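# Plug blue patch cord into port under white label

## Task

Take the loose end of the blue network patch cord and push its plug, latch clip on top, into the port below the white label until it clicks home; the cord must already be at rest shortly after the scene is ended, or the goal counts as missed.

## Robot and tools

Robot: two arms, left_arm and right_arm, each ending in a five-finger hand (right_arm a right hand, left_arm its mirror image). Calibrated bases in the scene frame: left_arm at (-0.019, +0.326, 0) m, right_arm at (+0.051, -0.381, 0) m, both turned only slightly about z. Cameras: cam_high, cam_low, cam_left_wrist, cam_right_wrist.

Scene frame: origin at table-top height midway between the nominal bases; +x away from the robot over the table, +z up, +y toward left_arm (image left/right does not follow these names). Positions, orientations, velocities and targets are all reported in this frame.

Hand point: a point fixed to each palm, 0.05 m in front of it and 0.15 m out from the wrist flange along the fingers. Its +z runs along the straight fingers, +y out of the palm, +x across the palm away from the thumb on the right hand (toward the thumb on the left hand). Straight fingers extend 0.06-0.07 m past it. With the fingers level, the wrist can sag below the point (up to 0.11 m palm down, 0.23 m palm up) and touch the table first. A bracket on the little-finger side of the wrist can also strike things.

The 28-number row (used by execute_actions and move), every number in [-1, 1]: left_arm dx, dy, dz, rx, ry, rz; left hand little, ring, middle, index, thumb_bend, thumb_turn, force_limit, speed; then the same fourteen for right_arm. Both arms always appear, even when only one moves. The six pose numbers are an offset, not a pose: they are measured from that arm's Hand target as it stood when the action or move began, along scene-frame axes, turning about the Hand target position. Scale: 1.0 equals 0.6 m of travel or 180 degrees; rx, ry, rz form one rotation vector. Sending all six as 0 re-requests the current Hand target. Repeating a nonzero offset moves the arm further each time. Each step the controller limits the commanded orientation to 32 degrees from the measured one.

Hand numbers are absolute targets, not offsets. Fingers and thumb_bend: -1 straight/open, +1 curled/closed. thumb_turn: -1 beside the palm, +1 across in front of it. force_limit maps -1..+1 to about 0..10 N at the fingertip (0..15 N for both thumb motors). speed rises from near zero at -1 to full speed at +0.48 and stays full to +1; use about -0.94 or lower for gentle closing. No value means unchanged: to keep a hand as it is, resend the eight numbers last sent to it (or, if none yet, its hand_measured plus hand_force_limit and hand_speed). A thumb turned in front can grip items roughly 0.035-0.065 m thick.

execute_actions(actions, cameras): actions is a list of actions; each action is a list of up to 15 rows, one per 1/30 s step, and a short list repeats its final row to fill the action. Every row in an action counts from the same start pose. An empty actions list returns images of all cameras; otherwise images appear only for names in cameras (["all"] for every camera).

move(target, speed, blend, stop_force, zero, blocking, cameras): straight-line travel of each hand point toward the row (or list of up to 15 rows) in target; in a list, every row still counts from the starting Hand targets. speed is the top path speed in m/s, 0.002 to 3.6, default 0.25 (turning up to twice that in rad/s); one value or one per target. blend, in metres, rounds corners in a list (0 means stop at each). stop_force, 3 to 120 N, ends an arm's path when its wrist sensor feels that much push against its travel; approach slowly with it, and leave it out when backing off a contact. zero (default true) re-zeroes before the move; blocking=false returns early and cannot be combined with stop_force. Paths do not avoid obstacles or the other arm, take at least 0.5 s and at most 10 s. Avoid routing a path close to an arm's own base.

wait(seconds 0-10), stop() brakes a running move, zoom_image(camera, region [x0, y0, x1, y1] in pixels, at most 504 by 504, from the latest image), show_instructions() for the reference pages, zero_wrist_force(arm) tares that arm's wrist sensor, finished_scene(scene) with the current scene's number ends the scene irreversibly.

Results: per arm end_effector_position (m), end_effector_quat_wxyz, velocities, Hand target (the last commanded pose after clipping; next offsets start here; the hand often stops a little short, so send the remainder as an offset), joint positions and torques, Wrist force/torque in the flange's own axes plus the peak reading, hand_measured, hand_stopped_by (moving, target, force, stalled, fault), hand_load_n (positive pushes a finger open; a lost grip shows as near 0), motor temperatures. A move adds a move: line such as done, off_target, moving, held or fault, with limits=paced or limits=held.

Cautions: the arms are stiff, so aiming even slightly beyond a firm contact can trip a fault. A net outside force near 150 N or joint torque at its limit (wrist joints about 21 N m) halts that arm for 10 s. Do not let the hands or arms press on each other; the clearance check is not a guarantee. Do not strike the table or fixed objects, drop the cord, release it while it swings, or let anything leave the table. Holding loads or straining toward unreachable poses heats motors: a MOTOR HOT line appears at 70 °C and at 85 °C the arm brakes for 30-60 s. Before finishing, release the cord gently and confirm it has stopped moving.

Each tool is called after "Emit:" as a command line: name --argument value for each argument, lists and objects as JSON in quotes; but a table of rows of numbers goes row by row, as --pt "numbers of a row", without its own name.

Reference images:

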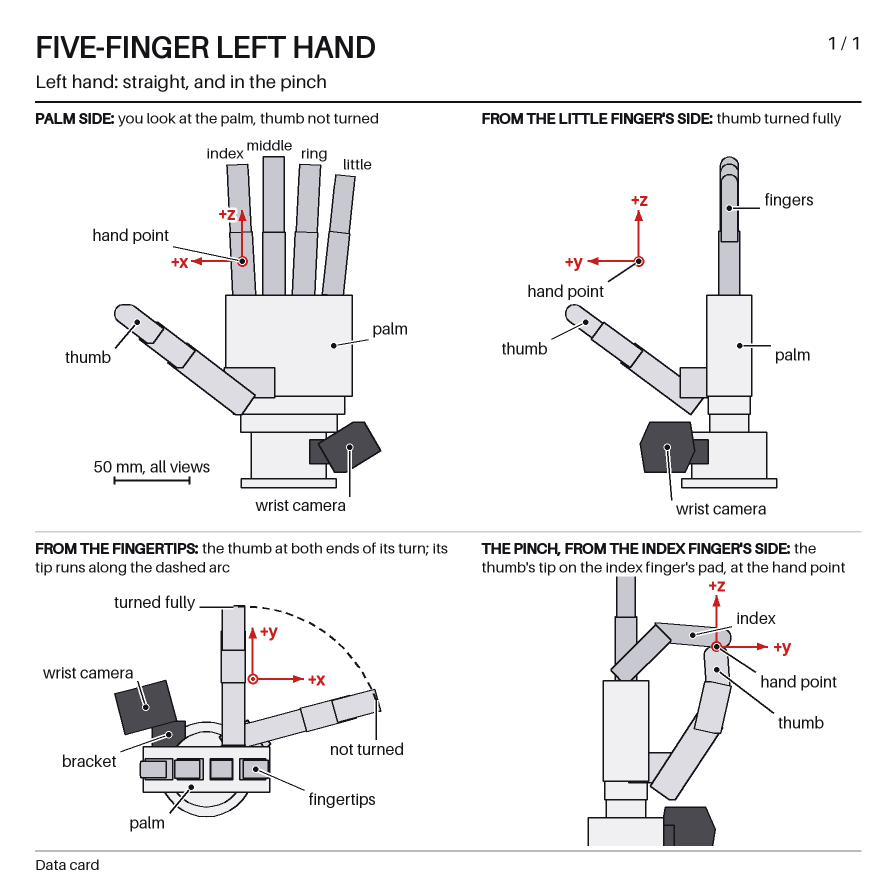

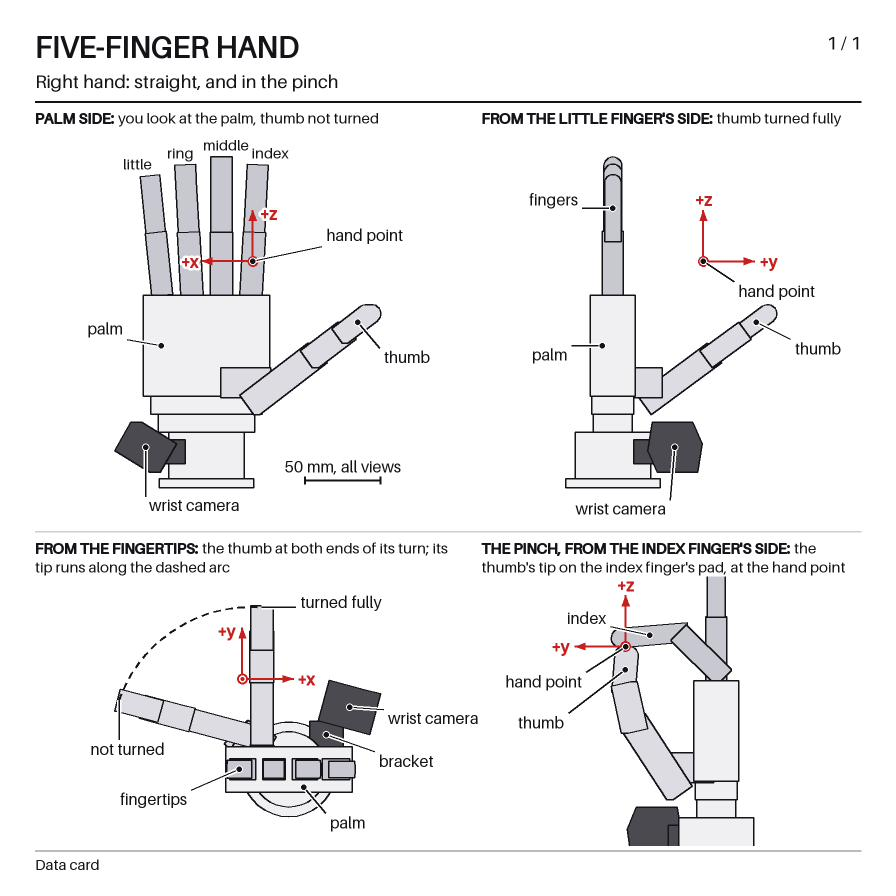

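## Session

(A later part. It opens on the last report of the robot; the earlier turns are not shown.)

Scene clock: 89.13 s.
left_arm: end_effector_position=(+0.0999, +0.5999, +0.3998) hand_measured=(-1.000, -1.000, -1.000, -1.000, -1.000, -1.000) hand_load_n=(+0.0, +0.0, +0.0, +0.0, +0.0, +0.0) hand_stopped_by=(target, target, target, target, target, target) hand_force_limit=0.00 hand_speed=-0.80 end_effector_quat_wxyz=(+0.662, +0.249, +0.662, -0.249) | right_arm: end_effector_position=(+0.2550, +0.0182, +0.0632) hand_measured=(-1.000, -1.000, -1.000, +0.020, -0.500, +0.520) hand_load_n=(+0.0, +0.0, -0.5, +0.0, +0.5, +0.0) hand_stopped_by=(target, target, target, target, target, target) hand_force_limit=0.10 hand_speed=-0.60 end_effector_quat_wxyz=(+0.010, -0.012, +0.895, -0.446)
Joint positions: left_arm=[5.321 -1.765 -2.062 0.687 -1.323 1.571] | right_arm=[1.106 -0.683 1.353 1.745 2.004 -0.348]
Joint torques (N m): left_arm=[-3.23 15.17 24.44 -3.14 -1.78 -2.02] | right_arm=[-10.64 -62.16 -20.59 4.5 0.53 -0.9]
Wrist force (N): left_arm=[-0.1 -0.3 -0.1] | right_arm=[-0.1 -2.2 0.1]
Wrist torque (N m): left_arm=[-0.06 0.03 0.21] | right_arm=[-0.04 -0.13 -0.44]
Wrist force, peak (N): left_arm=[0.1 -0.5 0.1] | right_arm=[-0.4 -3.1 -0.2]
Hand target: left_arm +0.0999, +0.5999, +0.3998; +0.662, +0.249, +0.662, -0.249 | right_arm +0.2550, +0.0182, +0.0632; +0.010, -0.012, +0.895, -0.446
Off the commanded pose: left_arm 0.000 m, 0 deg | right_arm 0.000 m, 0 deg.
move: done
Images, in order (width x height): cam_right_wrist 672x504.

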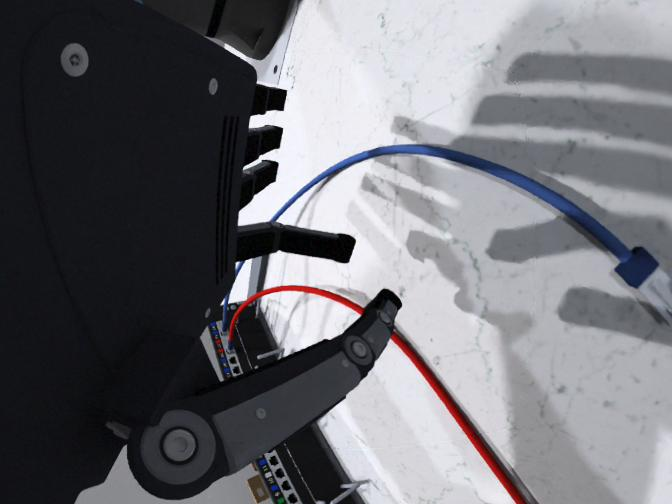

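Emit:
move --pt "0 0 0 0 0 0 -1 -1 -1 -1 -1 -1 0 -0.8 0 0 0.25 0 0 0 -1 -1 -1 0.02 -0.5 0.52 0.1 -0.6" --pt "0 0 0 0 0 0 -1 -1 -1 -1 -1 -1 0 -0.8 0.05 -0.35 0.5 0 0 0 -1 -1 -1 0.02 -0.5 0.52 0.1 -0.6" --cameras '["cam_right_wrist","cam_high"]' --blend '[0.05,0]' --speed 0.2

Emit:
zoom_image --camera "cam_high" --region '[300, 140, 500, 300]'

Scene clock: 94.23 s.
left_arm: end_effector_position=(+0.0999, +0.5999, +0.3998) hand_measured=(-1.000, -1.000, -1.000, -1.000, -1.000, -1.000) hand_load_n=(+0.0, +0.0, +0.0, +0.0, +0.0, +0.0) hand_stopped_by=(target, target, target, target, target, target) hand_force_limit=0.00 hand_speed=-0.80 end_effector_quat_wxyz=(+0.662, +0.249, +0.662, -0.249) | right_arm: end_effector_position=(+0.2785, -0.1495, +0.3334) hand_measured=(-1.000, -1.000, -1.000, +0.020, -0.500, +0.520) hand_load_n=(+0.0, +0.0, +0.0, +0.0, +0.0, +0.0) hand_stopped_by=(target, target, target, target, target, target) hand_force_limit=0.10 hand_speed=-0.60 end_effector_quat_wxyz=(+0.010, -0.012, +0.895, -0.447)
Joint positions: left_arm=[5.321 -1.765 -2.062 0.687 -1.323 1.571] | right_arm=[0.865 -1.3 1.58 2.042 2.177 -0.539]
Joint torques (N m): left_arm=[-4.77 15.7 23.37 -3.11 -1.85 -1.59] | right_arm=[10.47 -22.62 -23.18 0.89 -1.28 1.73]
Wrist force (N): left_arm=[0.1 -0.2 0.1] | right_arm=[-0.1 -2.1 0.1]
Wrist torque (N m): left_arm=[-0.06 0.01 0.22] | right_arm=[-0.03 -0.13 -0.44]
Wrist force, peak (N): left_arm=[-0.1 -0.5 0.0] | right_arm=[-1.2 -7.1 1.5]
Hand target: left_arm +0.0999, +0.5999, +0.3998; +0.662, +0.249, +0.662, -0.249 | right_arm +0.2785, -0.1494, +0.3333; +0.010, -0.012, +0.895, -0.447 (not the last commanded pose)
Off the commanded pose: left_arm 0.000 m, 0 deg | right_arm 0.052 m, 0 deg.
move: held (right_arm; a check stopped the path); path passed 1 of 2 targets; limits=held
pose unreachable (right arm): on one or more control steps of this call, first in action 0 (counted from 0), this arm could not follow its commanded pose, so it was not sent that pose on those steps. It may still have moved: this result reports where it is.
cause: moving toward the commanded pose would bring two parts of the arm too close to each other (joints 4 (wrist 1) to 6 (wrist 3) lie between them).
Images, in order (width x height): cam_high 896x504, cam_right_wrist 672x504.

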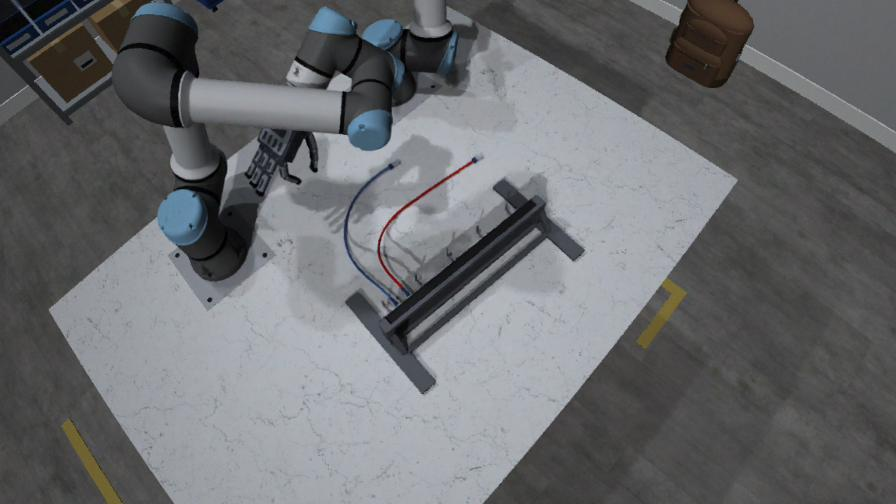

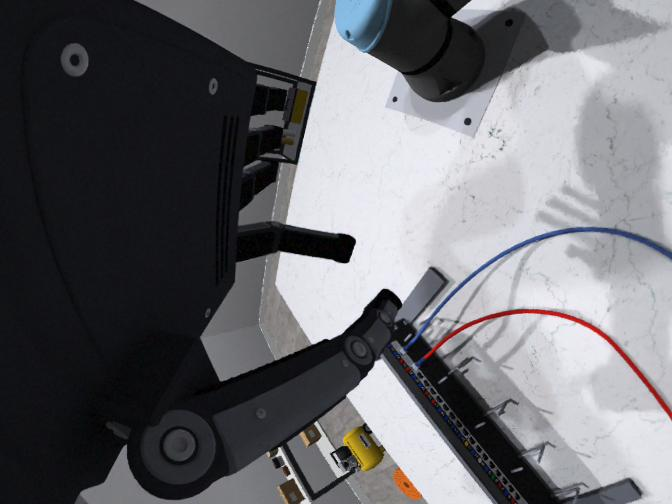

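Scaled by 2.520 from the camera's 896x504 image, which has a finer 1280x720 frame.

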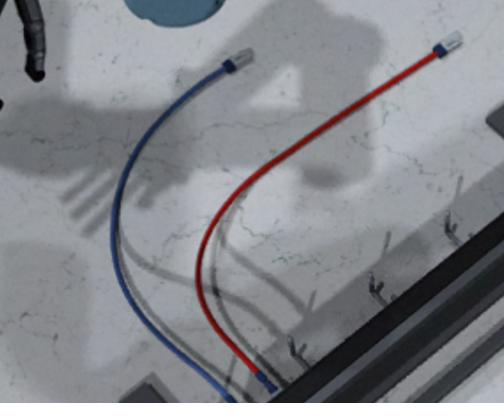

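Emit:
move --pt "0 0 0 0 0 0 -1 -1 -1 -1 -1 -1 0 -0.8 0.1275 -0.1965 0.03 0 0 -0.1389 -1 -1 -1 0.02 -0.5 0.52 0.1 -0.6" --pt "0 0 0 0 0 0 -1 -1 -1 -1 -1 -1 0 -0.8 0.16 -0.4285 0.06 0 0 -0.2778 -1 -1 -1 0.02 -0.5 0.52 0.1 -0.6" --pt "0 0 0 0 0 0 -1 -1 -1 -1 -1 -1 0 -0.8 0.0917 -0.6523 0.06 0 0 -0.4167 -1 -1 -1 0.02 -0.5 0.52 0.1 -0.6" --cameras '["cam_high"]' --blend '[0.06,0.06,0]' --speed 0.2

Scene clock: 98.13 s.
left_arm: end_effector_position=(+0.0999, +0.5999, +0.3998) hand_measured=(-1.000, -1.000, -1.000, -1.000, -1.000, -1.000) hand_load_n=(+0.0, +0.0, +0.0, +0.0, +0.0, +0.0) hand_stopped_by=(target, target, target, target, target, target) hand_force_limit=0.00 hand_speed=-0.80 end_effector_quat_wxyz=(+0.662, +0.249, +0.662, -0.249) | right_arm: end_effector_position=(+0.3487, -0.2655, +0.3510) hand_measured=(-1.000, -1.000, -1.000, +0.020, -0.500, +0.520) hand_load_n=(+0.0, +0.0, +0.0, +0.0, +0.0, +0.0) hand_stopped_by=(target, target, target, target, target, target) hand_force_limit=0.10 hand_speed=-0.60 end_effector_quat_wxyz=(-0.085, +0.178, +0.877, -0.439)
Joint positions: left_arm=[5.321 -1.765 -2.062 0.687 -1.323 1.571] | right_arm=[0.442 -1.322 1.563 2.083 2.176 -0.535]
Joint torques (N m): left_arm=[-4.27 15.27 22.54 -3.01 -1.82 -2.03] | right_arm=[10.35 -23.58 -11.4 0.92 2.41 -1.19]
Wrist force (N): left_arm=[0.0 -0.2 0.2] | right_arm=[-0.3 -2.4 0.0]
Wrist torque (N m): left_arm=[-0.06 0.02 0.21] | right_arm=[-0.08 -0.09 -0.46]
Wrist force, peak (N): left_arm=[0.0 -0.6 0.0] | right_arm=[-2.5 -3.7 1.3]
Hand target: left_arm +0.0999, +0.5999, +0.3998; +0.662, +0.249, +0.662, -0.249 | right_arm +0.3487, -0.2654, +0.3510; -0.085, +0.178, +0.877, -0.439 (not the last commanded pose)
Off the commanded pose: left_arm 0.000 m, 0 deg | right_arm 0.276 m, 51 deg.
move: held (right_arm; a check stopped the path); path passed 0 of 3 targets; limits=held
pose unreachable (right arm): on one or more control steps of this call, first in action 0 (counted from 0), this arm could not follow its commanded pose, so it was not sent that pose on those steps. It may still have moved: this result reports where it is.
cause: moving toward the commanded pose would bring two parts of the arm too close to each other (joints 4 (wrist 1) to 6 (wrist 3) lie between them).
Images, in order (width x height): cam_high 896x504.

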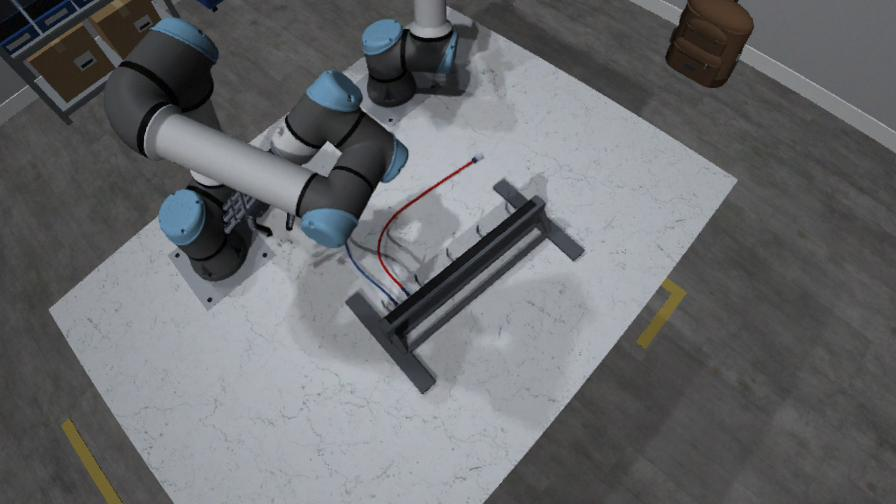

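Emit:
move --pt "0 0 0 0 0 0 -1 -1 -1 -1 -1 -1 0 -0.8 0.02 0 0.08 0.1185 -0.0479 0 -1 -1 -1 0.02 -0.5 0.52 0.1 -0.6" --pt "0 0 0 0 0 0 -1 -1 -1 -1 -1 -1 0 -0.8 0.05 -0.2277 0.08 0.1061 -0.073 -0.137 -1 -1 -1 0.02 -0.5 0.52 0.1 -0.6" --pt "0 0 0 0 0 0 -1 -1 -1 -1 -1 -1 0 -0.8 -0.015 -0.449 0.08 0.0899 -0.0965 -0.2739 -1 -1 -1 0.02 -0.5 0.52 0.1 -0.6" --cameras '["cam_high"]' --blend '[0.02,0.06,0]' --speed 0.2

Scene clock: 102.37 s.
left_arm: end_effector_position=(+0.0999, +0.5999, +0.3998) hand_measured=(-1.000, -1.000, -1.000, -1.000, -1.000, -1.000) hand_load_n=(+0.0, +0.0, +0.0, +0.0, +0.0, +0.5) hand_stopped_by=(target, target, target, target, target, target) hand_force_limit=0.00 hand_speed=-0.80 end_effector_quat_wxyz=(+0.662, +0.249, +0.662, -0.249) | right_arm: end_effector_position=(+0.3397, -0.5347, +0.3990) hand_measured=(-1.000, -1.000, -1.000, +0.020, -0.500, +0.520) hand_load_n=(+0.0, +0.0, +0.0, +0.0, +0.0, +0.0) hand_stopped_by=(target, target, target, target, target, target) hand_force_limit=0.10 hand_speed=-0.60 end_effector_quat_wxyz=(-0.153, +0.574, +0.777, -0.210)
Joint positions: left_arm=[5.321 -1.765 -2.062 0.687 -1.323 1.571] | right_arm=[-0.604 -1.471 1.397 1.965 1.995 -0.886]
Joint torques (N m): left_arm=[-4.2 15.43 22.65 -3.06 -1.97 -1.89] | right_arm=[-13.45 -14.65 -23.5 4.62 -1.07 -1.43]
Wrist force (N): left_arm=[0.0 -0.2 0.0] | right_arm=[-0.1 -2.3 -0.2]
Wrist torque (N m): left_arm=[-0.06 0.02 0.22] | right_arm=[-0.01 -0.10 -0.42]
Wrist force, peak (N): left_arm=[-0.1 -0.5 -0.1] | right_arm=[-0.5 -2.6 -0.1]
Hand target: left_arm +0.0999, +0.5999, +0.3998; +0.662, +0.249, +0.662, -0.249 | right_arm +0.3397, -0.5348, +0.3990; -0.153, +0.574, +0.777, -0.210
Off the commanded pose: left_arm 0.000 m, 0 deg | right_arm 0.000 m, 0 deg.
move: done
Images, in order (width x height): cam_high 896x504.

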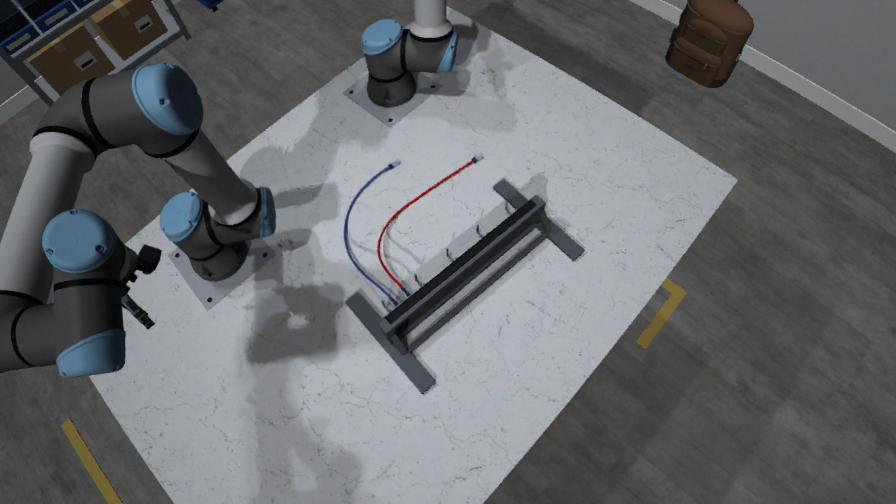

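Emit:
move --pt "0 0 0.25 0 0 0 -1 -1 -1 -1 -1 -1 0 -0.8 0 0 0 0 0 0 -1 -1 -1 0.02 -0.5 0.52 0.1 -0.6" --pt "0.0482 0.2197 0.25 0 0 0.1689 -1 -1 -1 -1 -1 -1 0 -0.8 0 0 0 0 0 0 -1 -1 -1 0.02 -0.5 0.52 0.1 -0.6" --pt "-0.0215 0.4332 0.25 0 0 0.3378 -1 -1 -1 -1 -1 -1 0 -0.8 0 0 0 0 0 0 -1 -1 -1 0.02 -0.5 0.52 0.1 -0.6" --pt "-0.1897 0.5825 0.25 0 0 0.5067 -1 -1 -1 -1 -1 -1 0 -0.8 0 0 0 0 0 0 -1 -1 -1 0.02 -0.5 0.52 0.1 -0.6" --pt "-0.4102 0.626 0.25 0 0 0.6756 -1 -1 -1 -1 -1 -1 0 -0.8 0 0 0 0 0 0 -1 -1 -1 0.02 -0.5 0.52 0.1 -0.6" --cameras '["cam_high"]' --blend '[0.03,0.03,0.03,0.03,0]' --speed 0.25

Scene clock: 108.17 s.
left_arm: end_effector_position=(-0.1462, +0.9755, +0.5498) hand_measured=(-1.000, -1.000, -1.000, -1.000, -1.000, -1.000) hand_load_n=(+0.0, +0.0, +0.0, +0.0, +0.0, +0.0) hand_stopped_by=(target, target, target, target, target, target) hand_force_limit=0.00 hand_speed=-0.80 end_effector_quat_wxyz=(+0.540, -0.457, +0.540, +0.456) | right_arm: end_effector_position=(+0.3397, -0.5348, +0.3990) hand_measured=(-1.000, -1.000, -1.000, +0.020, -0.500, +0.520) hand_load_n=(+0.0, +0.0, +0.0, +0.0, +0.5, +0.0) hand_stopped_by=(target, target, target, target, target, target) hand_force_limit=0.10 hand_speed=-0.60 end_effector_quat_wxyz=(-0.153, +0.574, +0.777, -0.210)
Joint positions: left_arm=[5.323 -1.588 -1.828 0.273 0.797 1.572] | right_arm=[-0.604 -1.471 1.397 1.965 1.995 -0.886]
Joint torques (N m): left_arm=[-10.27 12.29 29.97 -0.1 2.34 -1.31] | right_arm=[-10.74 -13.37 -26.3 4.64 -1.12 -1.53]
Wrist force (N): left_arm=[-0.2 -0.4 0.3] | right_arm=[-0.3 -1.8 -0.6]
Wrist torque (N m): left_arm=[-0.10 0.05 0.02] | right_arm=[0.08 -0.05 -0.43]
Wrist force, peak (N): left_arm=[-0.9 -1.0 0.3] | right_arm=[-0.3 -2.2 -0.5]
Hand target: left_arm -0.1462, +0.9755, +0.5498; +0.540, -0.457, +0.540, +0.456 | right_arm +0.3397, -0.5348, +0.3990; -0.153, +0.574, +0.777, -0.210
Off the commanded pose: left_arm 0.000 m, 0 deg | right_arm 0.000 m, 0 deg.
move: done
Images, in order (width x height): cam_high 896x504.

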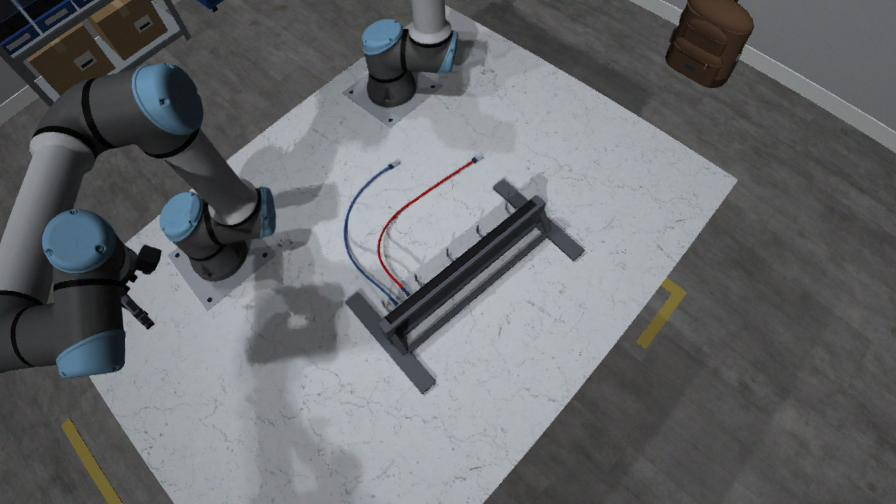

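Emit:
move --pt "0.1422 -0.1228 0.155 0.1497 -0.0949 -0.0678 -1 -1 -1 -1 -1 -1 0 -0.8 0 0 0 0 0 0 -1 -1 -1 0.02 -0.5 0.52 0.1 -0.6" --pt "0.3362 -0.2955 0.1475 0.2199 -0.1395 -0.24 -1 -1 -1 -1 -1 -1 0 -0.8 0 0 0 0 0 0 -1 -1 -1 0.02 -0.5 0.52 0.1 -0.6" --pt "0.4745 -0.4247 -0.05 0.1611 -0.1026 -0.4256 -1 -1 -1 -1 -1 -1 0 -0.8 0 0 0 0 0 0 -1 -1 -1 0.02 -0.5 0.52 0.1 -0.6" --pt "0.4577 -0.4087 -0.3323 0 0 -0.5072 -1 -1 -1 -1 -1 -1 0 -0.8 0 0 0 0 0 0 -1 -1 -1 0.02 -0.5 0.52 0.1 -0.6" --cameras '["cam_high","cam_left_wrist"]' --blend '[0.03,0.03,0.03,0]' --speed 0.2

Scene clock: 127.00 s.
left_arm: end_effector_position=(+0.1284, +0.7303, +0.3504) hand_measured=(-1.000, -1.000, -1.000, -1.000, -1.000, -1.000) hand_load_n=(+0.0, +0.0, +0.0, +0.0, +0.0, +0.0) hand_stopped_by=(target, target, target, target, target, target) hand_force_limit=0.00 hand_speed=-0.80 end_effector_quat_wxyz=(+0.704, +0.067, +0.704, -0.067) end_effector_velocity=(+0.000, +0.000, +0.000) end_effector_angular_velocity=(-0.002, +0.003, +0.000) | right_arm: end_effector_position=(+0.3397, -0.5348, +0.3990) hand_measured=(-1.000, -1.000, -1.000, +0.020, -0.500, +0.520) hand_load_n=(+0.0, +0.0, +0.0, +0.0, +0.0, +0.0) hand_stopped_by=(target, target, target, target, target, target) hand_force_limit=0.10 hand_speed=-0.60 end_effector_quat_wxyz=(-0.153, +0.574, +0.777, -0.210)
Joint positions: left_arm=[5.324 -1.587 -1.829 3.417 0.797 -1.571] | right_arm=[-0.604 -1.471 1.397 1.965 1.995 -0.886]
Joint velocities: left_arm=[0 0.001 0.001 0.003 0 -0.005] | right_arm=[within noise]
Joint torques (N m): left_arm=[-10.39 33.61 7.57 0.66 2.12 -2.15] | right_arm=[-11.18 -13.47 -25.54 4.29 -0.95 -1.33]
Wrist force (N): left_arm=[-0.1 -0.1 0.1] | right_arm=[-0.1 -2.1 -0.1]
Wrist torque (N m): left_arm=[-0.04 0.05 0.20] | right_arm=[0.00 -0.09 -0.42]
Wrist force, peak (N): left_arm=[0.1 -0.1 1.0] | right_arm=[-0.5 -2.3 -0.3]
Hand target: left_arm +0.1284, +0.7303, +0.3504; +0.704, +0.067, +0.704, -0.067 | right_arm +0.3397, -0.5348, +0.3990; -0.153, +0.574, +0.777, -0.210
Off the commanded pose: left_arm 0.000 m, 0 deg | right_arm 0.000 m, 0 deg.
move: done
Images, in order (width x height): cam_high 896x504, cam_left_wrist 672x504.

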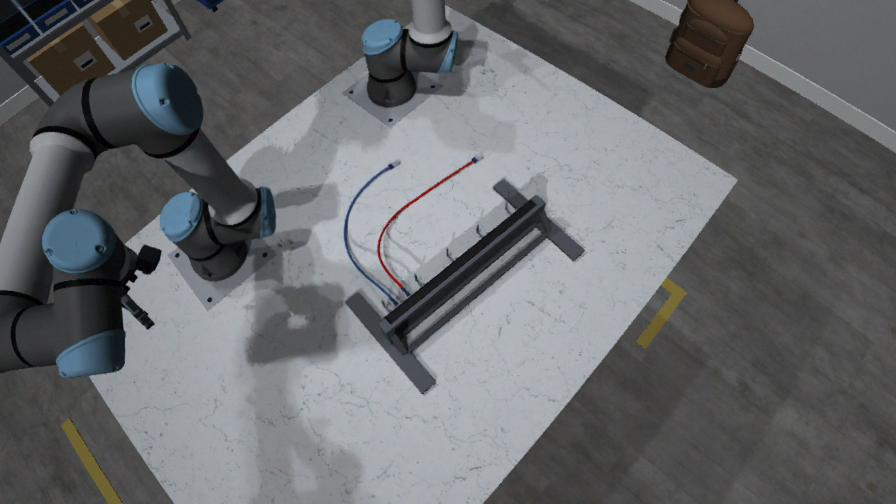

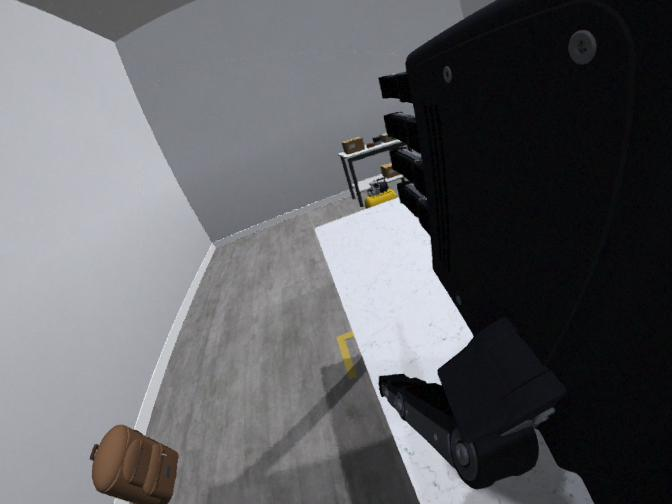

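Emit:
move --pt "0.3022 -0.3532 -0.0173 -0.0626 0.1596 -0.2599 -1 -1 -1 -1 -1 -1 0 -0.8 0 0 0 0 0 0 -1 -1 -1 0.02 -0.5 0.52 0.1 -0.6" --pt "0.3163 -0.7455 -0.1007 0.0147 0.3717 -0.4785 -1 -1 -1 -1 -1 -1 0 -0.8 0 0 0 0 0 0 -1 -1 -1 0.02 -0.5 0.52 0.1 -0.6" --cameras '["cam_high"]' --blend '[0.06,0]' --speed 0.2

Scene clock: 133.50 s.
left_arm: end_effector_position=(+0.3182, +0.2831, +0.2900) hand_measured=(-1.000, -1.000, -1.000, -1.000, -1.000, -1.000) hand_load_n=(+0.0, +0.0, +0.0, +0.0, +0.0, +0.0) hand_stopped_by=(target, target, target, target, target, target) hand_force_limit=0.00 hand_speed=-0.80 end_effector_quat_wxyz=(+0.012, +0.472, +0.718, -0.511) | right_arm: end_effector_position=(+0.3397, -0.5348, +0.3990) hand_measured=(-1.000, -1.000, -1.000, +0.020, -0.500, +0.520) hand_load_n=(+0.0, +0.0, +0.0, +0.0, +0.0, +0.0) hand_stopped_by=(target, target, target, target, target, target) hand_force_limit=0.10 hand_speed=-0.60 end_effector_quat_wxyz=(-0.153, +0.574, +0.777, -0.210)
Joint positions: left_arm=[3.724 -1.531 -1.696 3.766 1.192 -2.754] | right_arm=[-0.604 -1.471 1.397 1.965 1.995 -0.886]
Joint torques (N m): left_arm=[-11.77 12.25 28.68 1.58 1.55 -2.15] | right_arm=[-10.94 -14.89 -25.55 4.25 -1.04 -1.17]
Wrist force (N): left_arm=[0.3 -1.2 -0.4] | right_arm=[-0.3 -2.0 -0.1]
Wrist torque (N m): left_arm=[-0.28 -0.06 0.16] | right_arm=[0.02 -0.08 -0.43]
Wrist force, peak (N): left_arm=[0.4 -1.4 -0.6] | right_arm=[-0.3 -2.3 -0.5]
Hand target: left_arm +0.3182, +0.2830, +0.2900; +0.012, +0.472, +0.718, -0.511 | right_arm +0.3397, -0.5348, +0.3990; -0.153, +0.574, +0.777, -0.210
Off the commanded pose: left_arm 0.000 m, 0 deg | right_arm 0.000 m, 0 deg.
move: done
Images, in order (width x height): cam_high 896x504.

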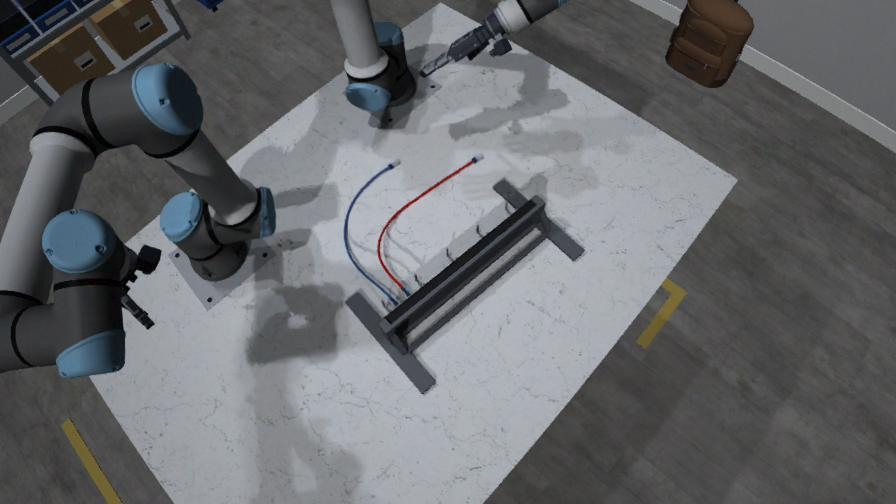

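Emit:
move --target '[-0.1803,-0.28,-0.12,0.1643,0.0494,-0.2599,-1,-1,-1,0.15,-0.40,0.47,0,-0.5,0,0,0,0,0,0,-1,-1,-1,0.02,-0.5,0.52,0.1,-0.6]' --cameras '["cam_high","cam_left_wrist"]' --speed 0.15

Emit:
zoom_image --camera "cam_left_wrist" --region '[180, 180, 440, 380]'

Scene clock: 137.57 s.
left_arm: end_effector_position=(+0.2100, +0.1151, +0.2180) hand_measured=(-1.000, -1.000, -1.000, +0.150, -0.400, +0.470) hand_load_n=(+0.0, +0.0, +0.0, +0.0, +0.0, +0.0) hand_stopped_by=(target, target, target, target, target, target) hand_force_limit=0.00 hand_speed=-0.50 end_effector_quat_wxyz=(-0.360, +0.663, +0.576, -0.313) | right_arm: end_effector_position=(+0.3397, -0.5348, +0.3990) hand_measured=(-1.000, -1.000, -1.000, +0.020, -0.500, +0.520) hand_load_n=(+0.0, +0.0, +0.0, +0.0, +0.0, +0.0) hand_stopped_by=(target, target, target, target, target, target) hand_force_limit=0.10 hand_speed=-0.60 end_effector_quat_wxyz=(-0.153, +0.574, +0.777, -0.210)
Joint positions: left_arm=[2.839 -1.635 -1.761 3.978 1.431 -3.233] | right_arm=[-0.604 -1.471 1.397 1.965 1.995 -0.886]
Joint torques (N m): left_arm=[-8.22 13.03 28.59 1.43 1.91 -2.06] | right_arm=[-10.94 -15.03 -25.33 4.14 -0.76 -1]
Wrist force (N): left_arm=[0.9 -1.7 -0.5] | right_arm=[-0.2 -1.7 -0.2]
Wrist torque (N m): left_arm=[-0.36 -0.14 0.05] | right_arm=[0.07 -0.08 -0.41]
Wrist force, peak (N): left_arm=[0.8 -1.8 -0.8] | right_arm=[-0.2 -2.2 -0.4]
Hand target: left_arm +0.2100, +0.1150, +0.2180; -0.361, +0.663, +0.576, -0.313 | right_arm +0.3397, -0.5348, +0.3990; -0.153, +0.574, +0.777, -0.210
Off the commanded pose: left_arm 0.000 m, 0 deg | right_arm 0.000 m, 0 deg.
move: done
Images, in order (width x height): cam_high 896x504, cam_left_wrist 672x504.

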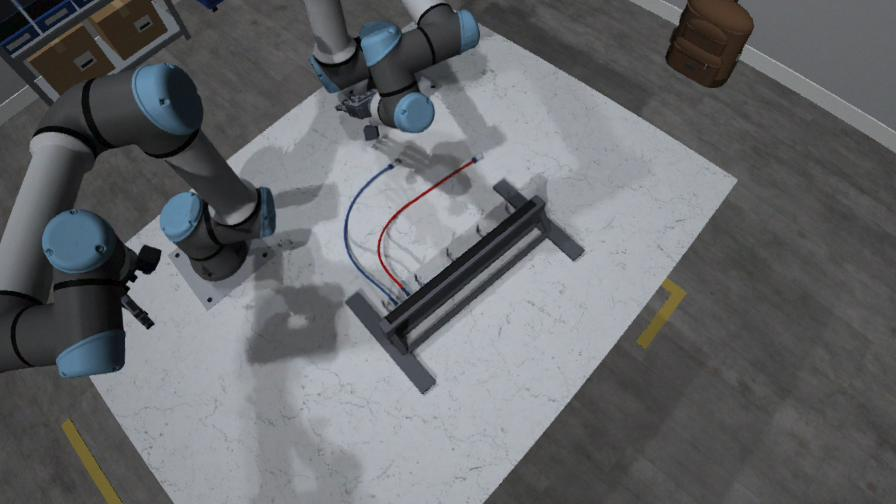

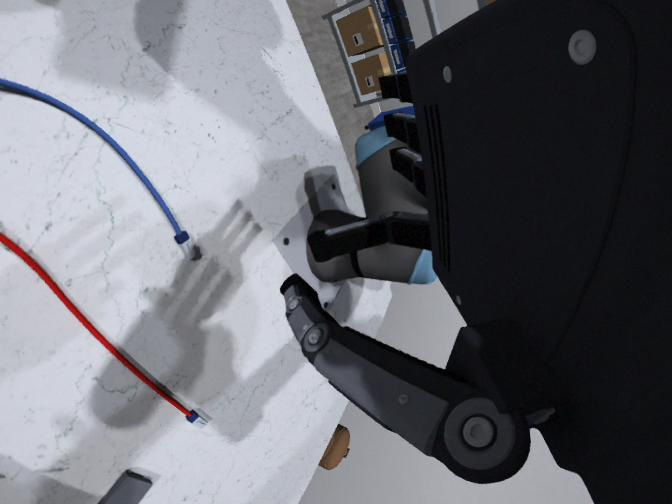

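Scaled by 1.938 from the camera's 672x504 image, which has a finer 960x720 frame.

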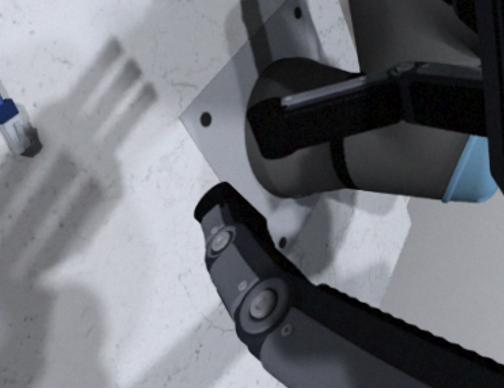

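Emit:
zoom_image --camera "cam_left_wrist" --region '[150, 210, 230, 270]'

Scaled by 6.300 from the camera's 672x504 image, which has a finer 960x720 frame.

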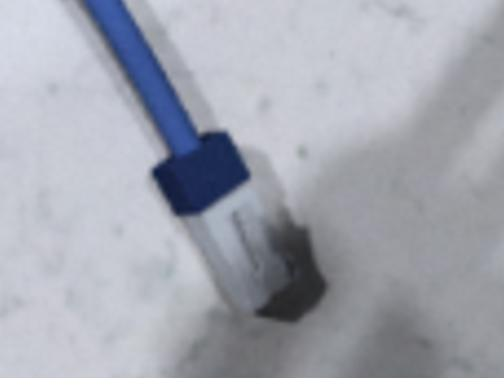

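Emit:
move --target '[-0.0338,0.0157,-0.2133,0,0,-0.0389,-1,-1,-1,0.15,-0.40,0.47,0,-0.5,0,0,0,0,0,0,-1,-1,-1,0.02,-0.5,0.52,0.1,-0.6]' --cameras '["cam_left_wrist"]' --speed 0.12

Emit:
zoom_image --camera "cam_left_wrist" --region '[200, 200, 360, 320]'

Scene clock: 139.57 s.
left_arm: end_effector_position=(+0.1897, +0.1244, +0.0901) hand_measured=(-1.000, -1.000, -1.000, +0.150, -0.400, +0.470) hand_load_n=(+0.0, +0.0, +0.0, +0.0, +0.0, +0.0) hand_stopped_by=(target, target, target, target, target, target) hand_force_limit=0.00 hand_speed=-0.50 end_effector_quat_wxyz=(-0.379, +0.697, +0.535, -0.290) | right_arm: end_effector_position=(+0.3397, -0.5348, +0.3990) hand_measured=(-1.000, -1.000, -1.000, +0.020, -0.500, +0.520) hand_load_n=(+0.0, +0.0, +0.0, +0.0, +0.0, +0.0) hand_stopped_by=(target, target, target, target, target, target) hand_force_limit=0.10 hand_speed=-0.60 end_effector_quat_wxyz=(-0.153, +0.574, +0.777, -0.210)
Joint positions: left_arm=[2.795 -1.728 -2.015 4.32 1.497 -3.19] | right_arm=[-0.604 -1.471 1.397 1.965 1.995 -0.886]
Joint torques (N m): left_arm=[-10.64 15.2 6.42 1.67 2.05 2.19] | right_arm=[-10.04 -14.92 -25.68 4.27 -0.89 -0.97]
Wrist force (N): left_arm=[0.7 -1.6 -0.6] | right_arm=[-0.1 -1.9 -0.1]
Wrist torque (N m): left_arm=[-0.35 -0.10 -0.16] | right_arm=[0.04 -0.09 -0.41]
Wrist force, peak (N): left_arm=[0.8 -2.1 -1.1] | right_arm=[-0.3 -2.3 0.1]
Hand target: left_arm +0.1897, +0.1244, +0.0900; -0.379, +0.697, +0.535, -0.290 | right_arm +0.3397, -0.5348, +0.3990; -0.153, +0.574, +0.777, -0.210
Off the commanded pose: left_arm 0.000 m, 0 deg | right_arm 0.000 m, 0 deg.
move: done
Images, in order (width x height): cam_left_wrist 672x504.

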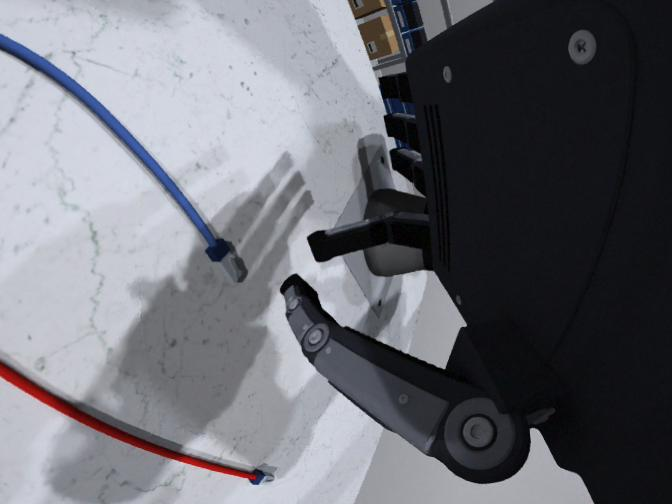

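Scaled by 3.150 from the camera's 672x504 image, which has a finer 960x720 frame.

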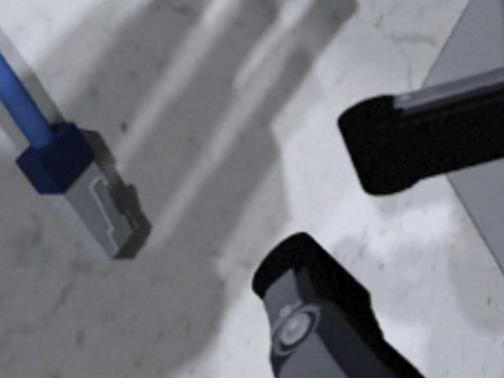

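Emit:
zoom_image --camera "cam_left_wrist" --region '[195, 225, 265, 295]'

Scaled by 7.200 from the camera's 672x504 image, which has a finer 960x720 frame.

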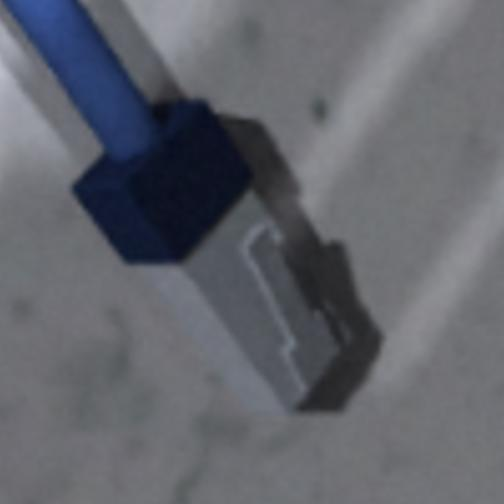

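Emit:
move --target '[0.0035,-0.0187,-0.0917,0,0,0.0125,-1,-1,-1,0.15,-0.40,0.47,0,-0.5,0,0,0,0,0,0,-1,-1,-1,0.02,-0.5,0.52,0.1,-0.6]' --cameras '["cam_left_wrist"]' --speed 0.08

Emit:
zoom_image --camera "cam_left_wrist" --region '[230, 210, 350, 310]'

Scene clock: 142.53 s.
left_arm: end_effector_position=(+0.1918, +0.1133, +0.0351) hand_measured=(-1.000, -1.000, -1.000, +0.150, -0.400, +0.470) hand_load_n=(+0.0, +0.0, +0.0, +0.0, +0.0, +0.0) hand_stopped_by=(target, target, target, target, target, target) hand_force_limit=0.00 hand_speed=-0.50 end_effector_quat_wxyz=(-0.373, +0.687, +0.548, -0.298) | right_arm: end_effector_position=(+0.3397, -0.5348, +0.3990) hand_measured=(-1.000, -1.000, -1.000, +0.020, -0.500, +0.520) hand_load_n=(+0.0, +0.0, +0.0, +0.0, +0.0, +0.0) hand_stopped_by=(target, target, target, target, target, target) hand_force_limit=0.10 hand_speed=-0.60 end_effector_quat_wxyz=(-0.153, +0.574, +0.777, -0.210)
Joint positions: left_arm=[2.789 -1.833 -2.06 4.473 1.459 -3.215] | right_arm=[-0.604 -1.471 1.397 1.965 1.995 -0.886]
Joint torques (N m): left_arm=[-9.11 17.64 5.41 1.65 -1.97 -2.19] | right_arm=[-11.12 -15.67 -25.41 4.16 -0.91 -1.15]
Wrist force (N): left_arm=[0.9 -1.7 -0.6] | right_arm=[0.0 -1.7 -0.5]
Wrist torque (N m): left_arm=[-0.38 -0.13 0.05] | right_arm=[0.08 -0.09 -0.40]
Wrist force, peak (N): left_arm=[1.1 -2.0 -0.7] | right_arm=[-0.3 -2.3 0.0]
Hand target: left_arm +0.1918, +0.1132, +0.0350; -0.373, +0.687, +0.548, -0.298 | right_arm +0.3397, -0.5348, +0.3990; -0.153, +0.574, +0.777, -0.210
Off the commanded pose: left_arm 0.000 m, 0 deg | right_arm 0.000 m, 0 deg.
move: done
Images, in order (width x height): cam_left_wrist 672x504.

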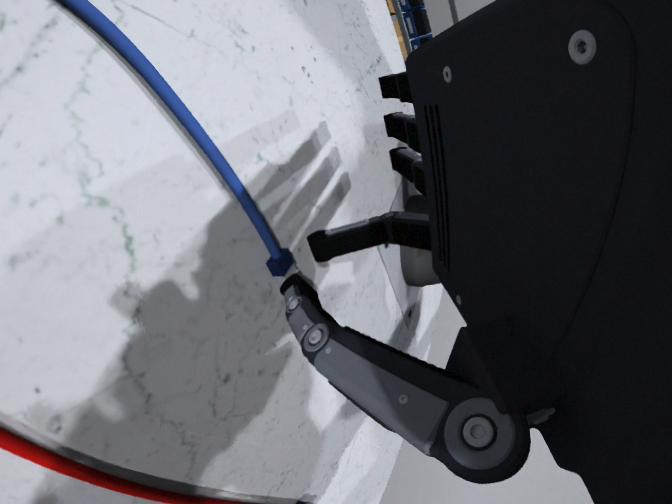

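Scaled by 4.200 from the camera's 672x504 image, which has a finer 960x720 frame.

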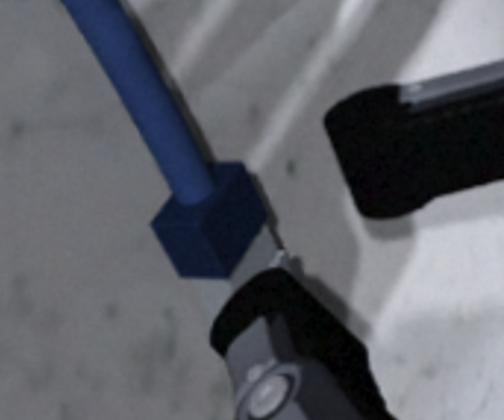

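Emit:
move --pt "-0.0043 0.0078 -0.005 0 0 0 -1 -1 -1 0.15 -0.40 0.60 0 -0.5 0 0 0 0 0 0 -1 -1 -1 0.02 -0.5 0.52 0.1 -0.6" --pt "-0.0043 0.0078 -0.0233 0 0 0 -1 -1 -1 0.15 -0.40 0.60 0 -0.5 0 0 0 0 0 0 -1 -1 -1 0.02 -0.5 0.52 0.1 -0.6" --cameras '["cam_left_wrist"]' --speed 0.03

Emit:
zoom_image --camera "cam_left_wrist" --region '[250, 210, 350, 310]'

Scene clock: 144.47 s.
left_arm: end_effector_position=(+0.1892, +0.1179, +0.0211) hand_measured=(-1.000, -1.000, -1.000, +0.150, -0.400, +0.600) hand_load_n=(+0.0, +0.0, +0.0, +0.0, +0.0, +0.0) hand_stopped_by=(target, target, target, target, target, target) hand_force_limit=0.00 hand_speed=-0.50 end_effector_quat_wxyz=(-0.373, +0.687, +0.548, -0.298) | right_arm: end_effector_position=(+0.3397, -0.5348, +0.3990) hand_measured=(-1.000, -1.000, -1.000, +0.020, -0.500, +0.520) hand_load_n=(+0.0, +0.0, +0.0, +0.0, +0.0, +0.0) hand_stopped_by=(target, target, target, target, target, target) hand_force_limit=0.10 hand_speed=-0.60 end_effector_quat_wxyz=(-0.153, +0.574, +0.777, -0.210)
Joint positions: left_arm=[2.797 -1.85 -2.086 4.515 1.466 -3.21] | right_arm=[-0.604 -1.471 1.397 1.965 1.995 -0.886]
Joint torques (N m): left_arm=[7.24 19.38 5.13 1.19 1.63 2.11] | right_arm=[-10.27 -13.96 -24.6 4.2 -0.8 -0.86]
Wrist force (N): left_arm=[0.8 -1.7 -0.5] | right_arm=[-0.3 -1.9 0.0]
Wrist torque (N m): left_arm=[-0.38 -0.13 0.05] | right_arm=[0.02 -0.07 -0.42]
Wrist force, peak (N): left_arm=[1.0 -2.0 -0.8] | right_arm=[-0.2 -2.4 -0.4]
Hand target: left_arm +0.1892, +0.1179, +0.0210; -0.373, +0.687, +0.548, -0.298 | right_arm +0.3397, -0.5348, +0.3990; -0.153, +0.574, +0.777, -0.210
Off the commanded pose: left_arm 0.000 m, 0 deg | right_arm 0.000 m, 0 deg.
move: done
Images, in order (width x height): cam_left_wrist 672x504.

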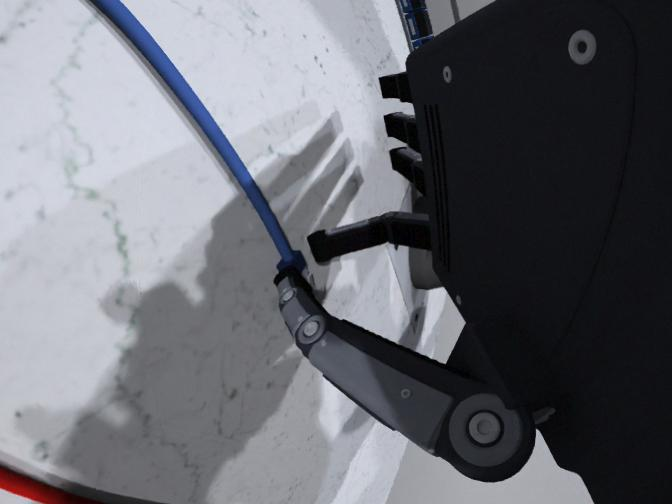

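Scaled by 5.040 from the camera's 672x504 image, which has a finer 960x720 frame.

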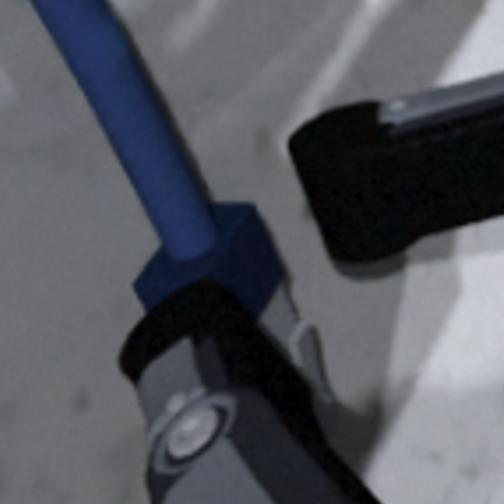

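Emit:
move --pt "-0.0032 0.0007 0 0 0 0 -1 -1 -1 0.15 -0.40 0.60 0 -0.5 0 0 0 0 0 0 -1 -1 -1 0.02 -0.5 0.52 0.1 -0.6" --pt "-0.0032 0.0007 -0.0133 0 0 0 -1 -1 -1 0.15 -0.40 0.60 0 -0.5 0 0 0 0 0 0 -1 -1 -1 0.02 -0.5 0.52 0.1 -0.6" --cameras '["cam_left_wrist"]' --speed 0.01 --stop_force 3

Emit:
zoom_image --camera "cam_left_wrist" --region '[250, 210, 350, 310]'

Scene clock: 146.77 s.
left_arm: end_effector_position=(+0.1873, +0.1183, +0.0144) hand_measured=(-1.000, -1.000, -1.000, +0.150, -0.400, +0.600) hand_load_n=(+0.0, +0.0, +0.0, +0.0, -2.0, +0.5) hand_stopped_by=(target, target, target, target, target, target) hand_force_limit=0.00 hand_speed=-0.50 end_effector_quat_wxyz=(-0.373, +0.687, +0.548, -0.298) | right_arm: end_effector_position=(+0.3397, -0.5348, +0.3990) hand_measured=(-1.000, -1.000, -1.000, +0.020, -0.500, +0.520) hand_load_n=(+0.0, +0.0, +0.0, +0.0, +0.0, +0.0) hand_stopped_by=(target, target, target, target, target, target) hand_force_limit=0.10 hand_speed=-0.60 end_effector_quat_wxyz=(-0.153, +0.574, +0.777, -0.210)
Joint positions: left_arm=[2.796 -1.859 -2.097 4.536 1.465 -3.211] | right_arm=[-0.604 -1.471 1.397 1.965 1.995 -0.886]
Joint torques (N m): left_arm=[-8.81 40.05 21 -0.61 -1.42 -2] | right_arm=[-10.51 -15.22 -24.8 4 -0.62 -0.92]
Wrist force (N): left_arm=[1.1 -5.0 -2.7] | right_arm=[-0.2 -1.9 -0.7]
Wrist torque (N m): left_arm=[-0.45 -0.17 0.06] | right_arm=[0.08 -0.07 -0.41]
Wrist force, peak (N): left_arm=[0.7 -7.0 -6.2] | right_arm=[-0.4 -2.2 -0.4]
Hand target: left_arm +0.1873, +0.1183, +0.0144; -0.373, +0.687, +0.548, -0.298 (not the last commanded pose) | right_arm +0.3397, -0.5348, +0.3990; -0.153, +0.574, +0.777, -0.210
Off the commanded pose: left_arm 0.001 m, 0 deg | right_arm 0.000 m, 0 deg.
move: contact (left_arm); path passed 1 of 2 targets
Images, in order (width x height): cam_left_wrist 672x504.

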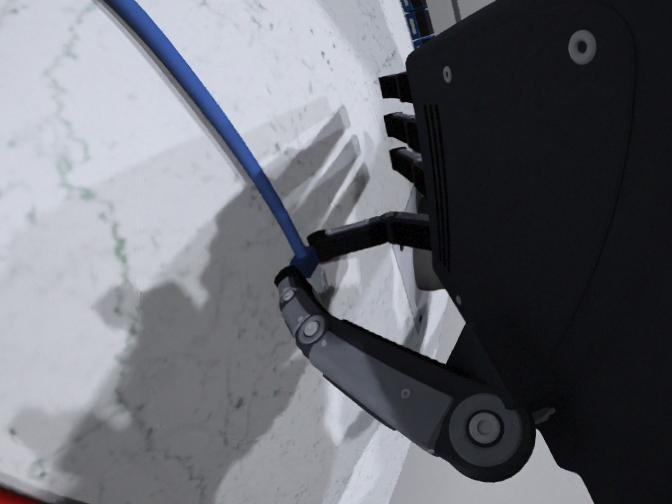

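Scaled by 5.040 from the camera's 672x504 image, which has a finer 960x720 frame.

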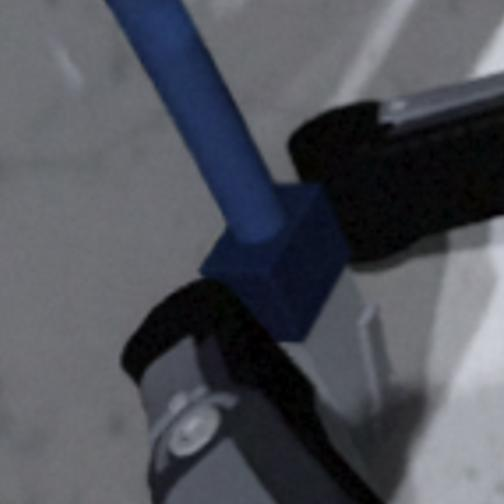

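Emit:
move --target '[0,0,0.0015,0,0,0,-1,-1,-1,0.15,-0.20,0.60,-0.6,-0.9,0,0,0,0,0,0,-1,-1,-1,0.02,-0.5,0.52,0.1,-0.6]' --cameras '["cam_left_wrist"]' --speed 0.01

Emit:
zoom_image --camera "cam_left_wrist" --region '[250, 210, 350, 310]'

Scene clock: 147.70 s.
left_arm: end_effector_position=(+0.1873, +0.1183, +0.0152) hand_measured=(-1.000, -1.000, -1.000, +0.150, -0.326, +0.600) hand_load_n=(+0.0, +0.0, +0.0, +4.5, +3.0, -0.5) hand_stopped_by=(target, target, target, target, force, target) hand_force_limit=-0.60 hand_speed=-0.90 end_effector_quat_wxyz=(-0.373, +0.687, +0.548, -0.298) | right_arm: end_effector_position=(+0.3397, -0.5348, +0.3990) hand_measured=(-1.000, -1.000, -1.000, +0.020, -0.500, +0.520) hand_load_n=(+0.0, +0.0, +0.0, +0.0, +0.0, +0.0) hand_stopped_by=(target, target, target, target, target, target) hand_force_limit=0.10 hand_speed=-0.60 end_effector_quat_wxyz=(-0.153, +0.574, +0.777, -0.210)
Joint positions: left_arm=[2.796 -1.858 -2.097 4.533 1.465 -3.211] | right_arm=[-0.604 -1.471 1.397 1.965 1.995 -0.886]
Joint torques (N m): left_arm=[-9.05 39.4 21.53 -0.81 -1.59 -1.95] | right_arm=[-10.29 -14.17 -24.43 4.26 -0.68 -0.85]
Wrist force (N): left_arm=[0.8 -1.7 -0.5] | right_arm=[-0.1 -1.9 -0.3]
Wrist torque (N m): left_arm=[-0.37 -0.14 0.05] | right_arm=[0.04 -0.09 -0.42]
Wrist force, peak (N): left_arm=[0.9 -5.2 -2.6] | right_arm=[0.1 -2.2 -0.4]
Hand target: left_arm +0.1873, +0.1183, +0.0153; -0.373, +0.687, +0.548, -0.298 | right_arm +0.3397, -0.5348, +0.3990; -0.153, +0.574, +0.777, -0.210
Off the commanded pose: left_arm 0.000 m, 0 deg | right_arm 0.000 m, 0 deg.
move: done
Images, in order (width x height): cam_left_wrist 672x504.

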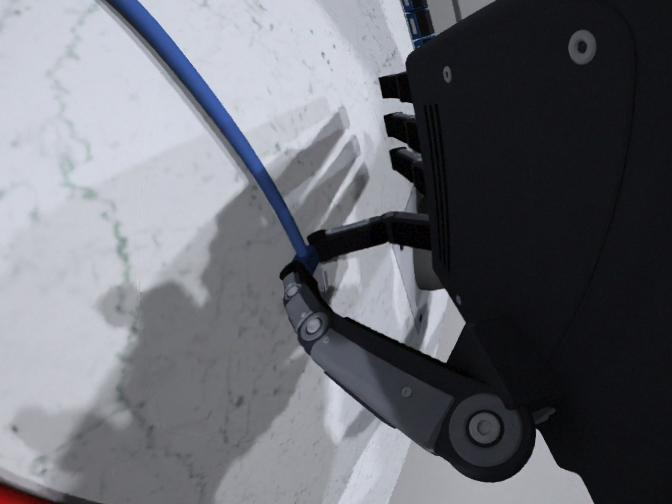

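Scaled by 5.040 from the camera's 672x504 image, which has a finer 960x720 frame.

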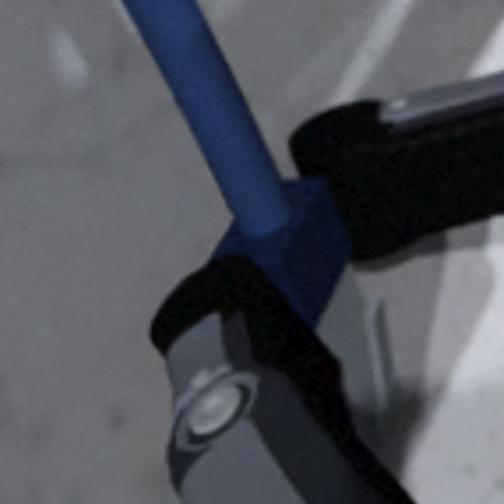

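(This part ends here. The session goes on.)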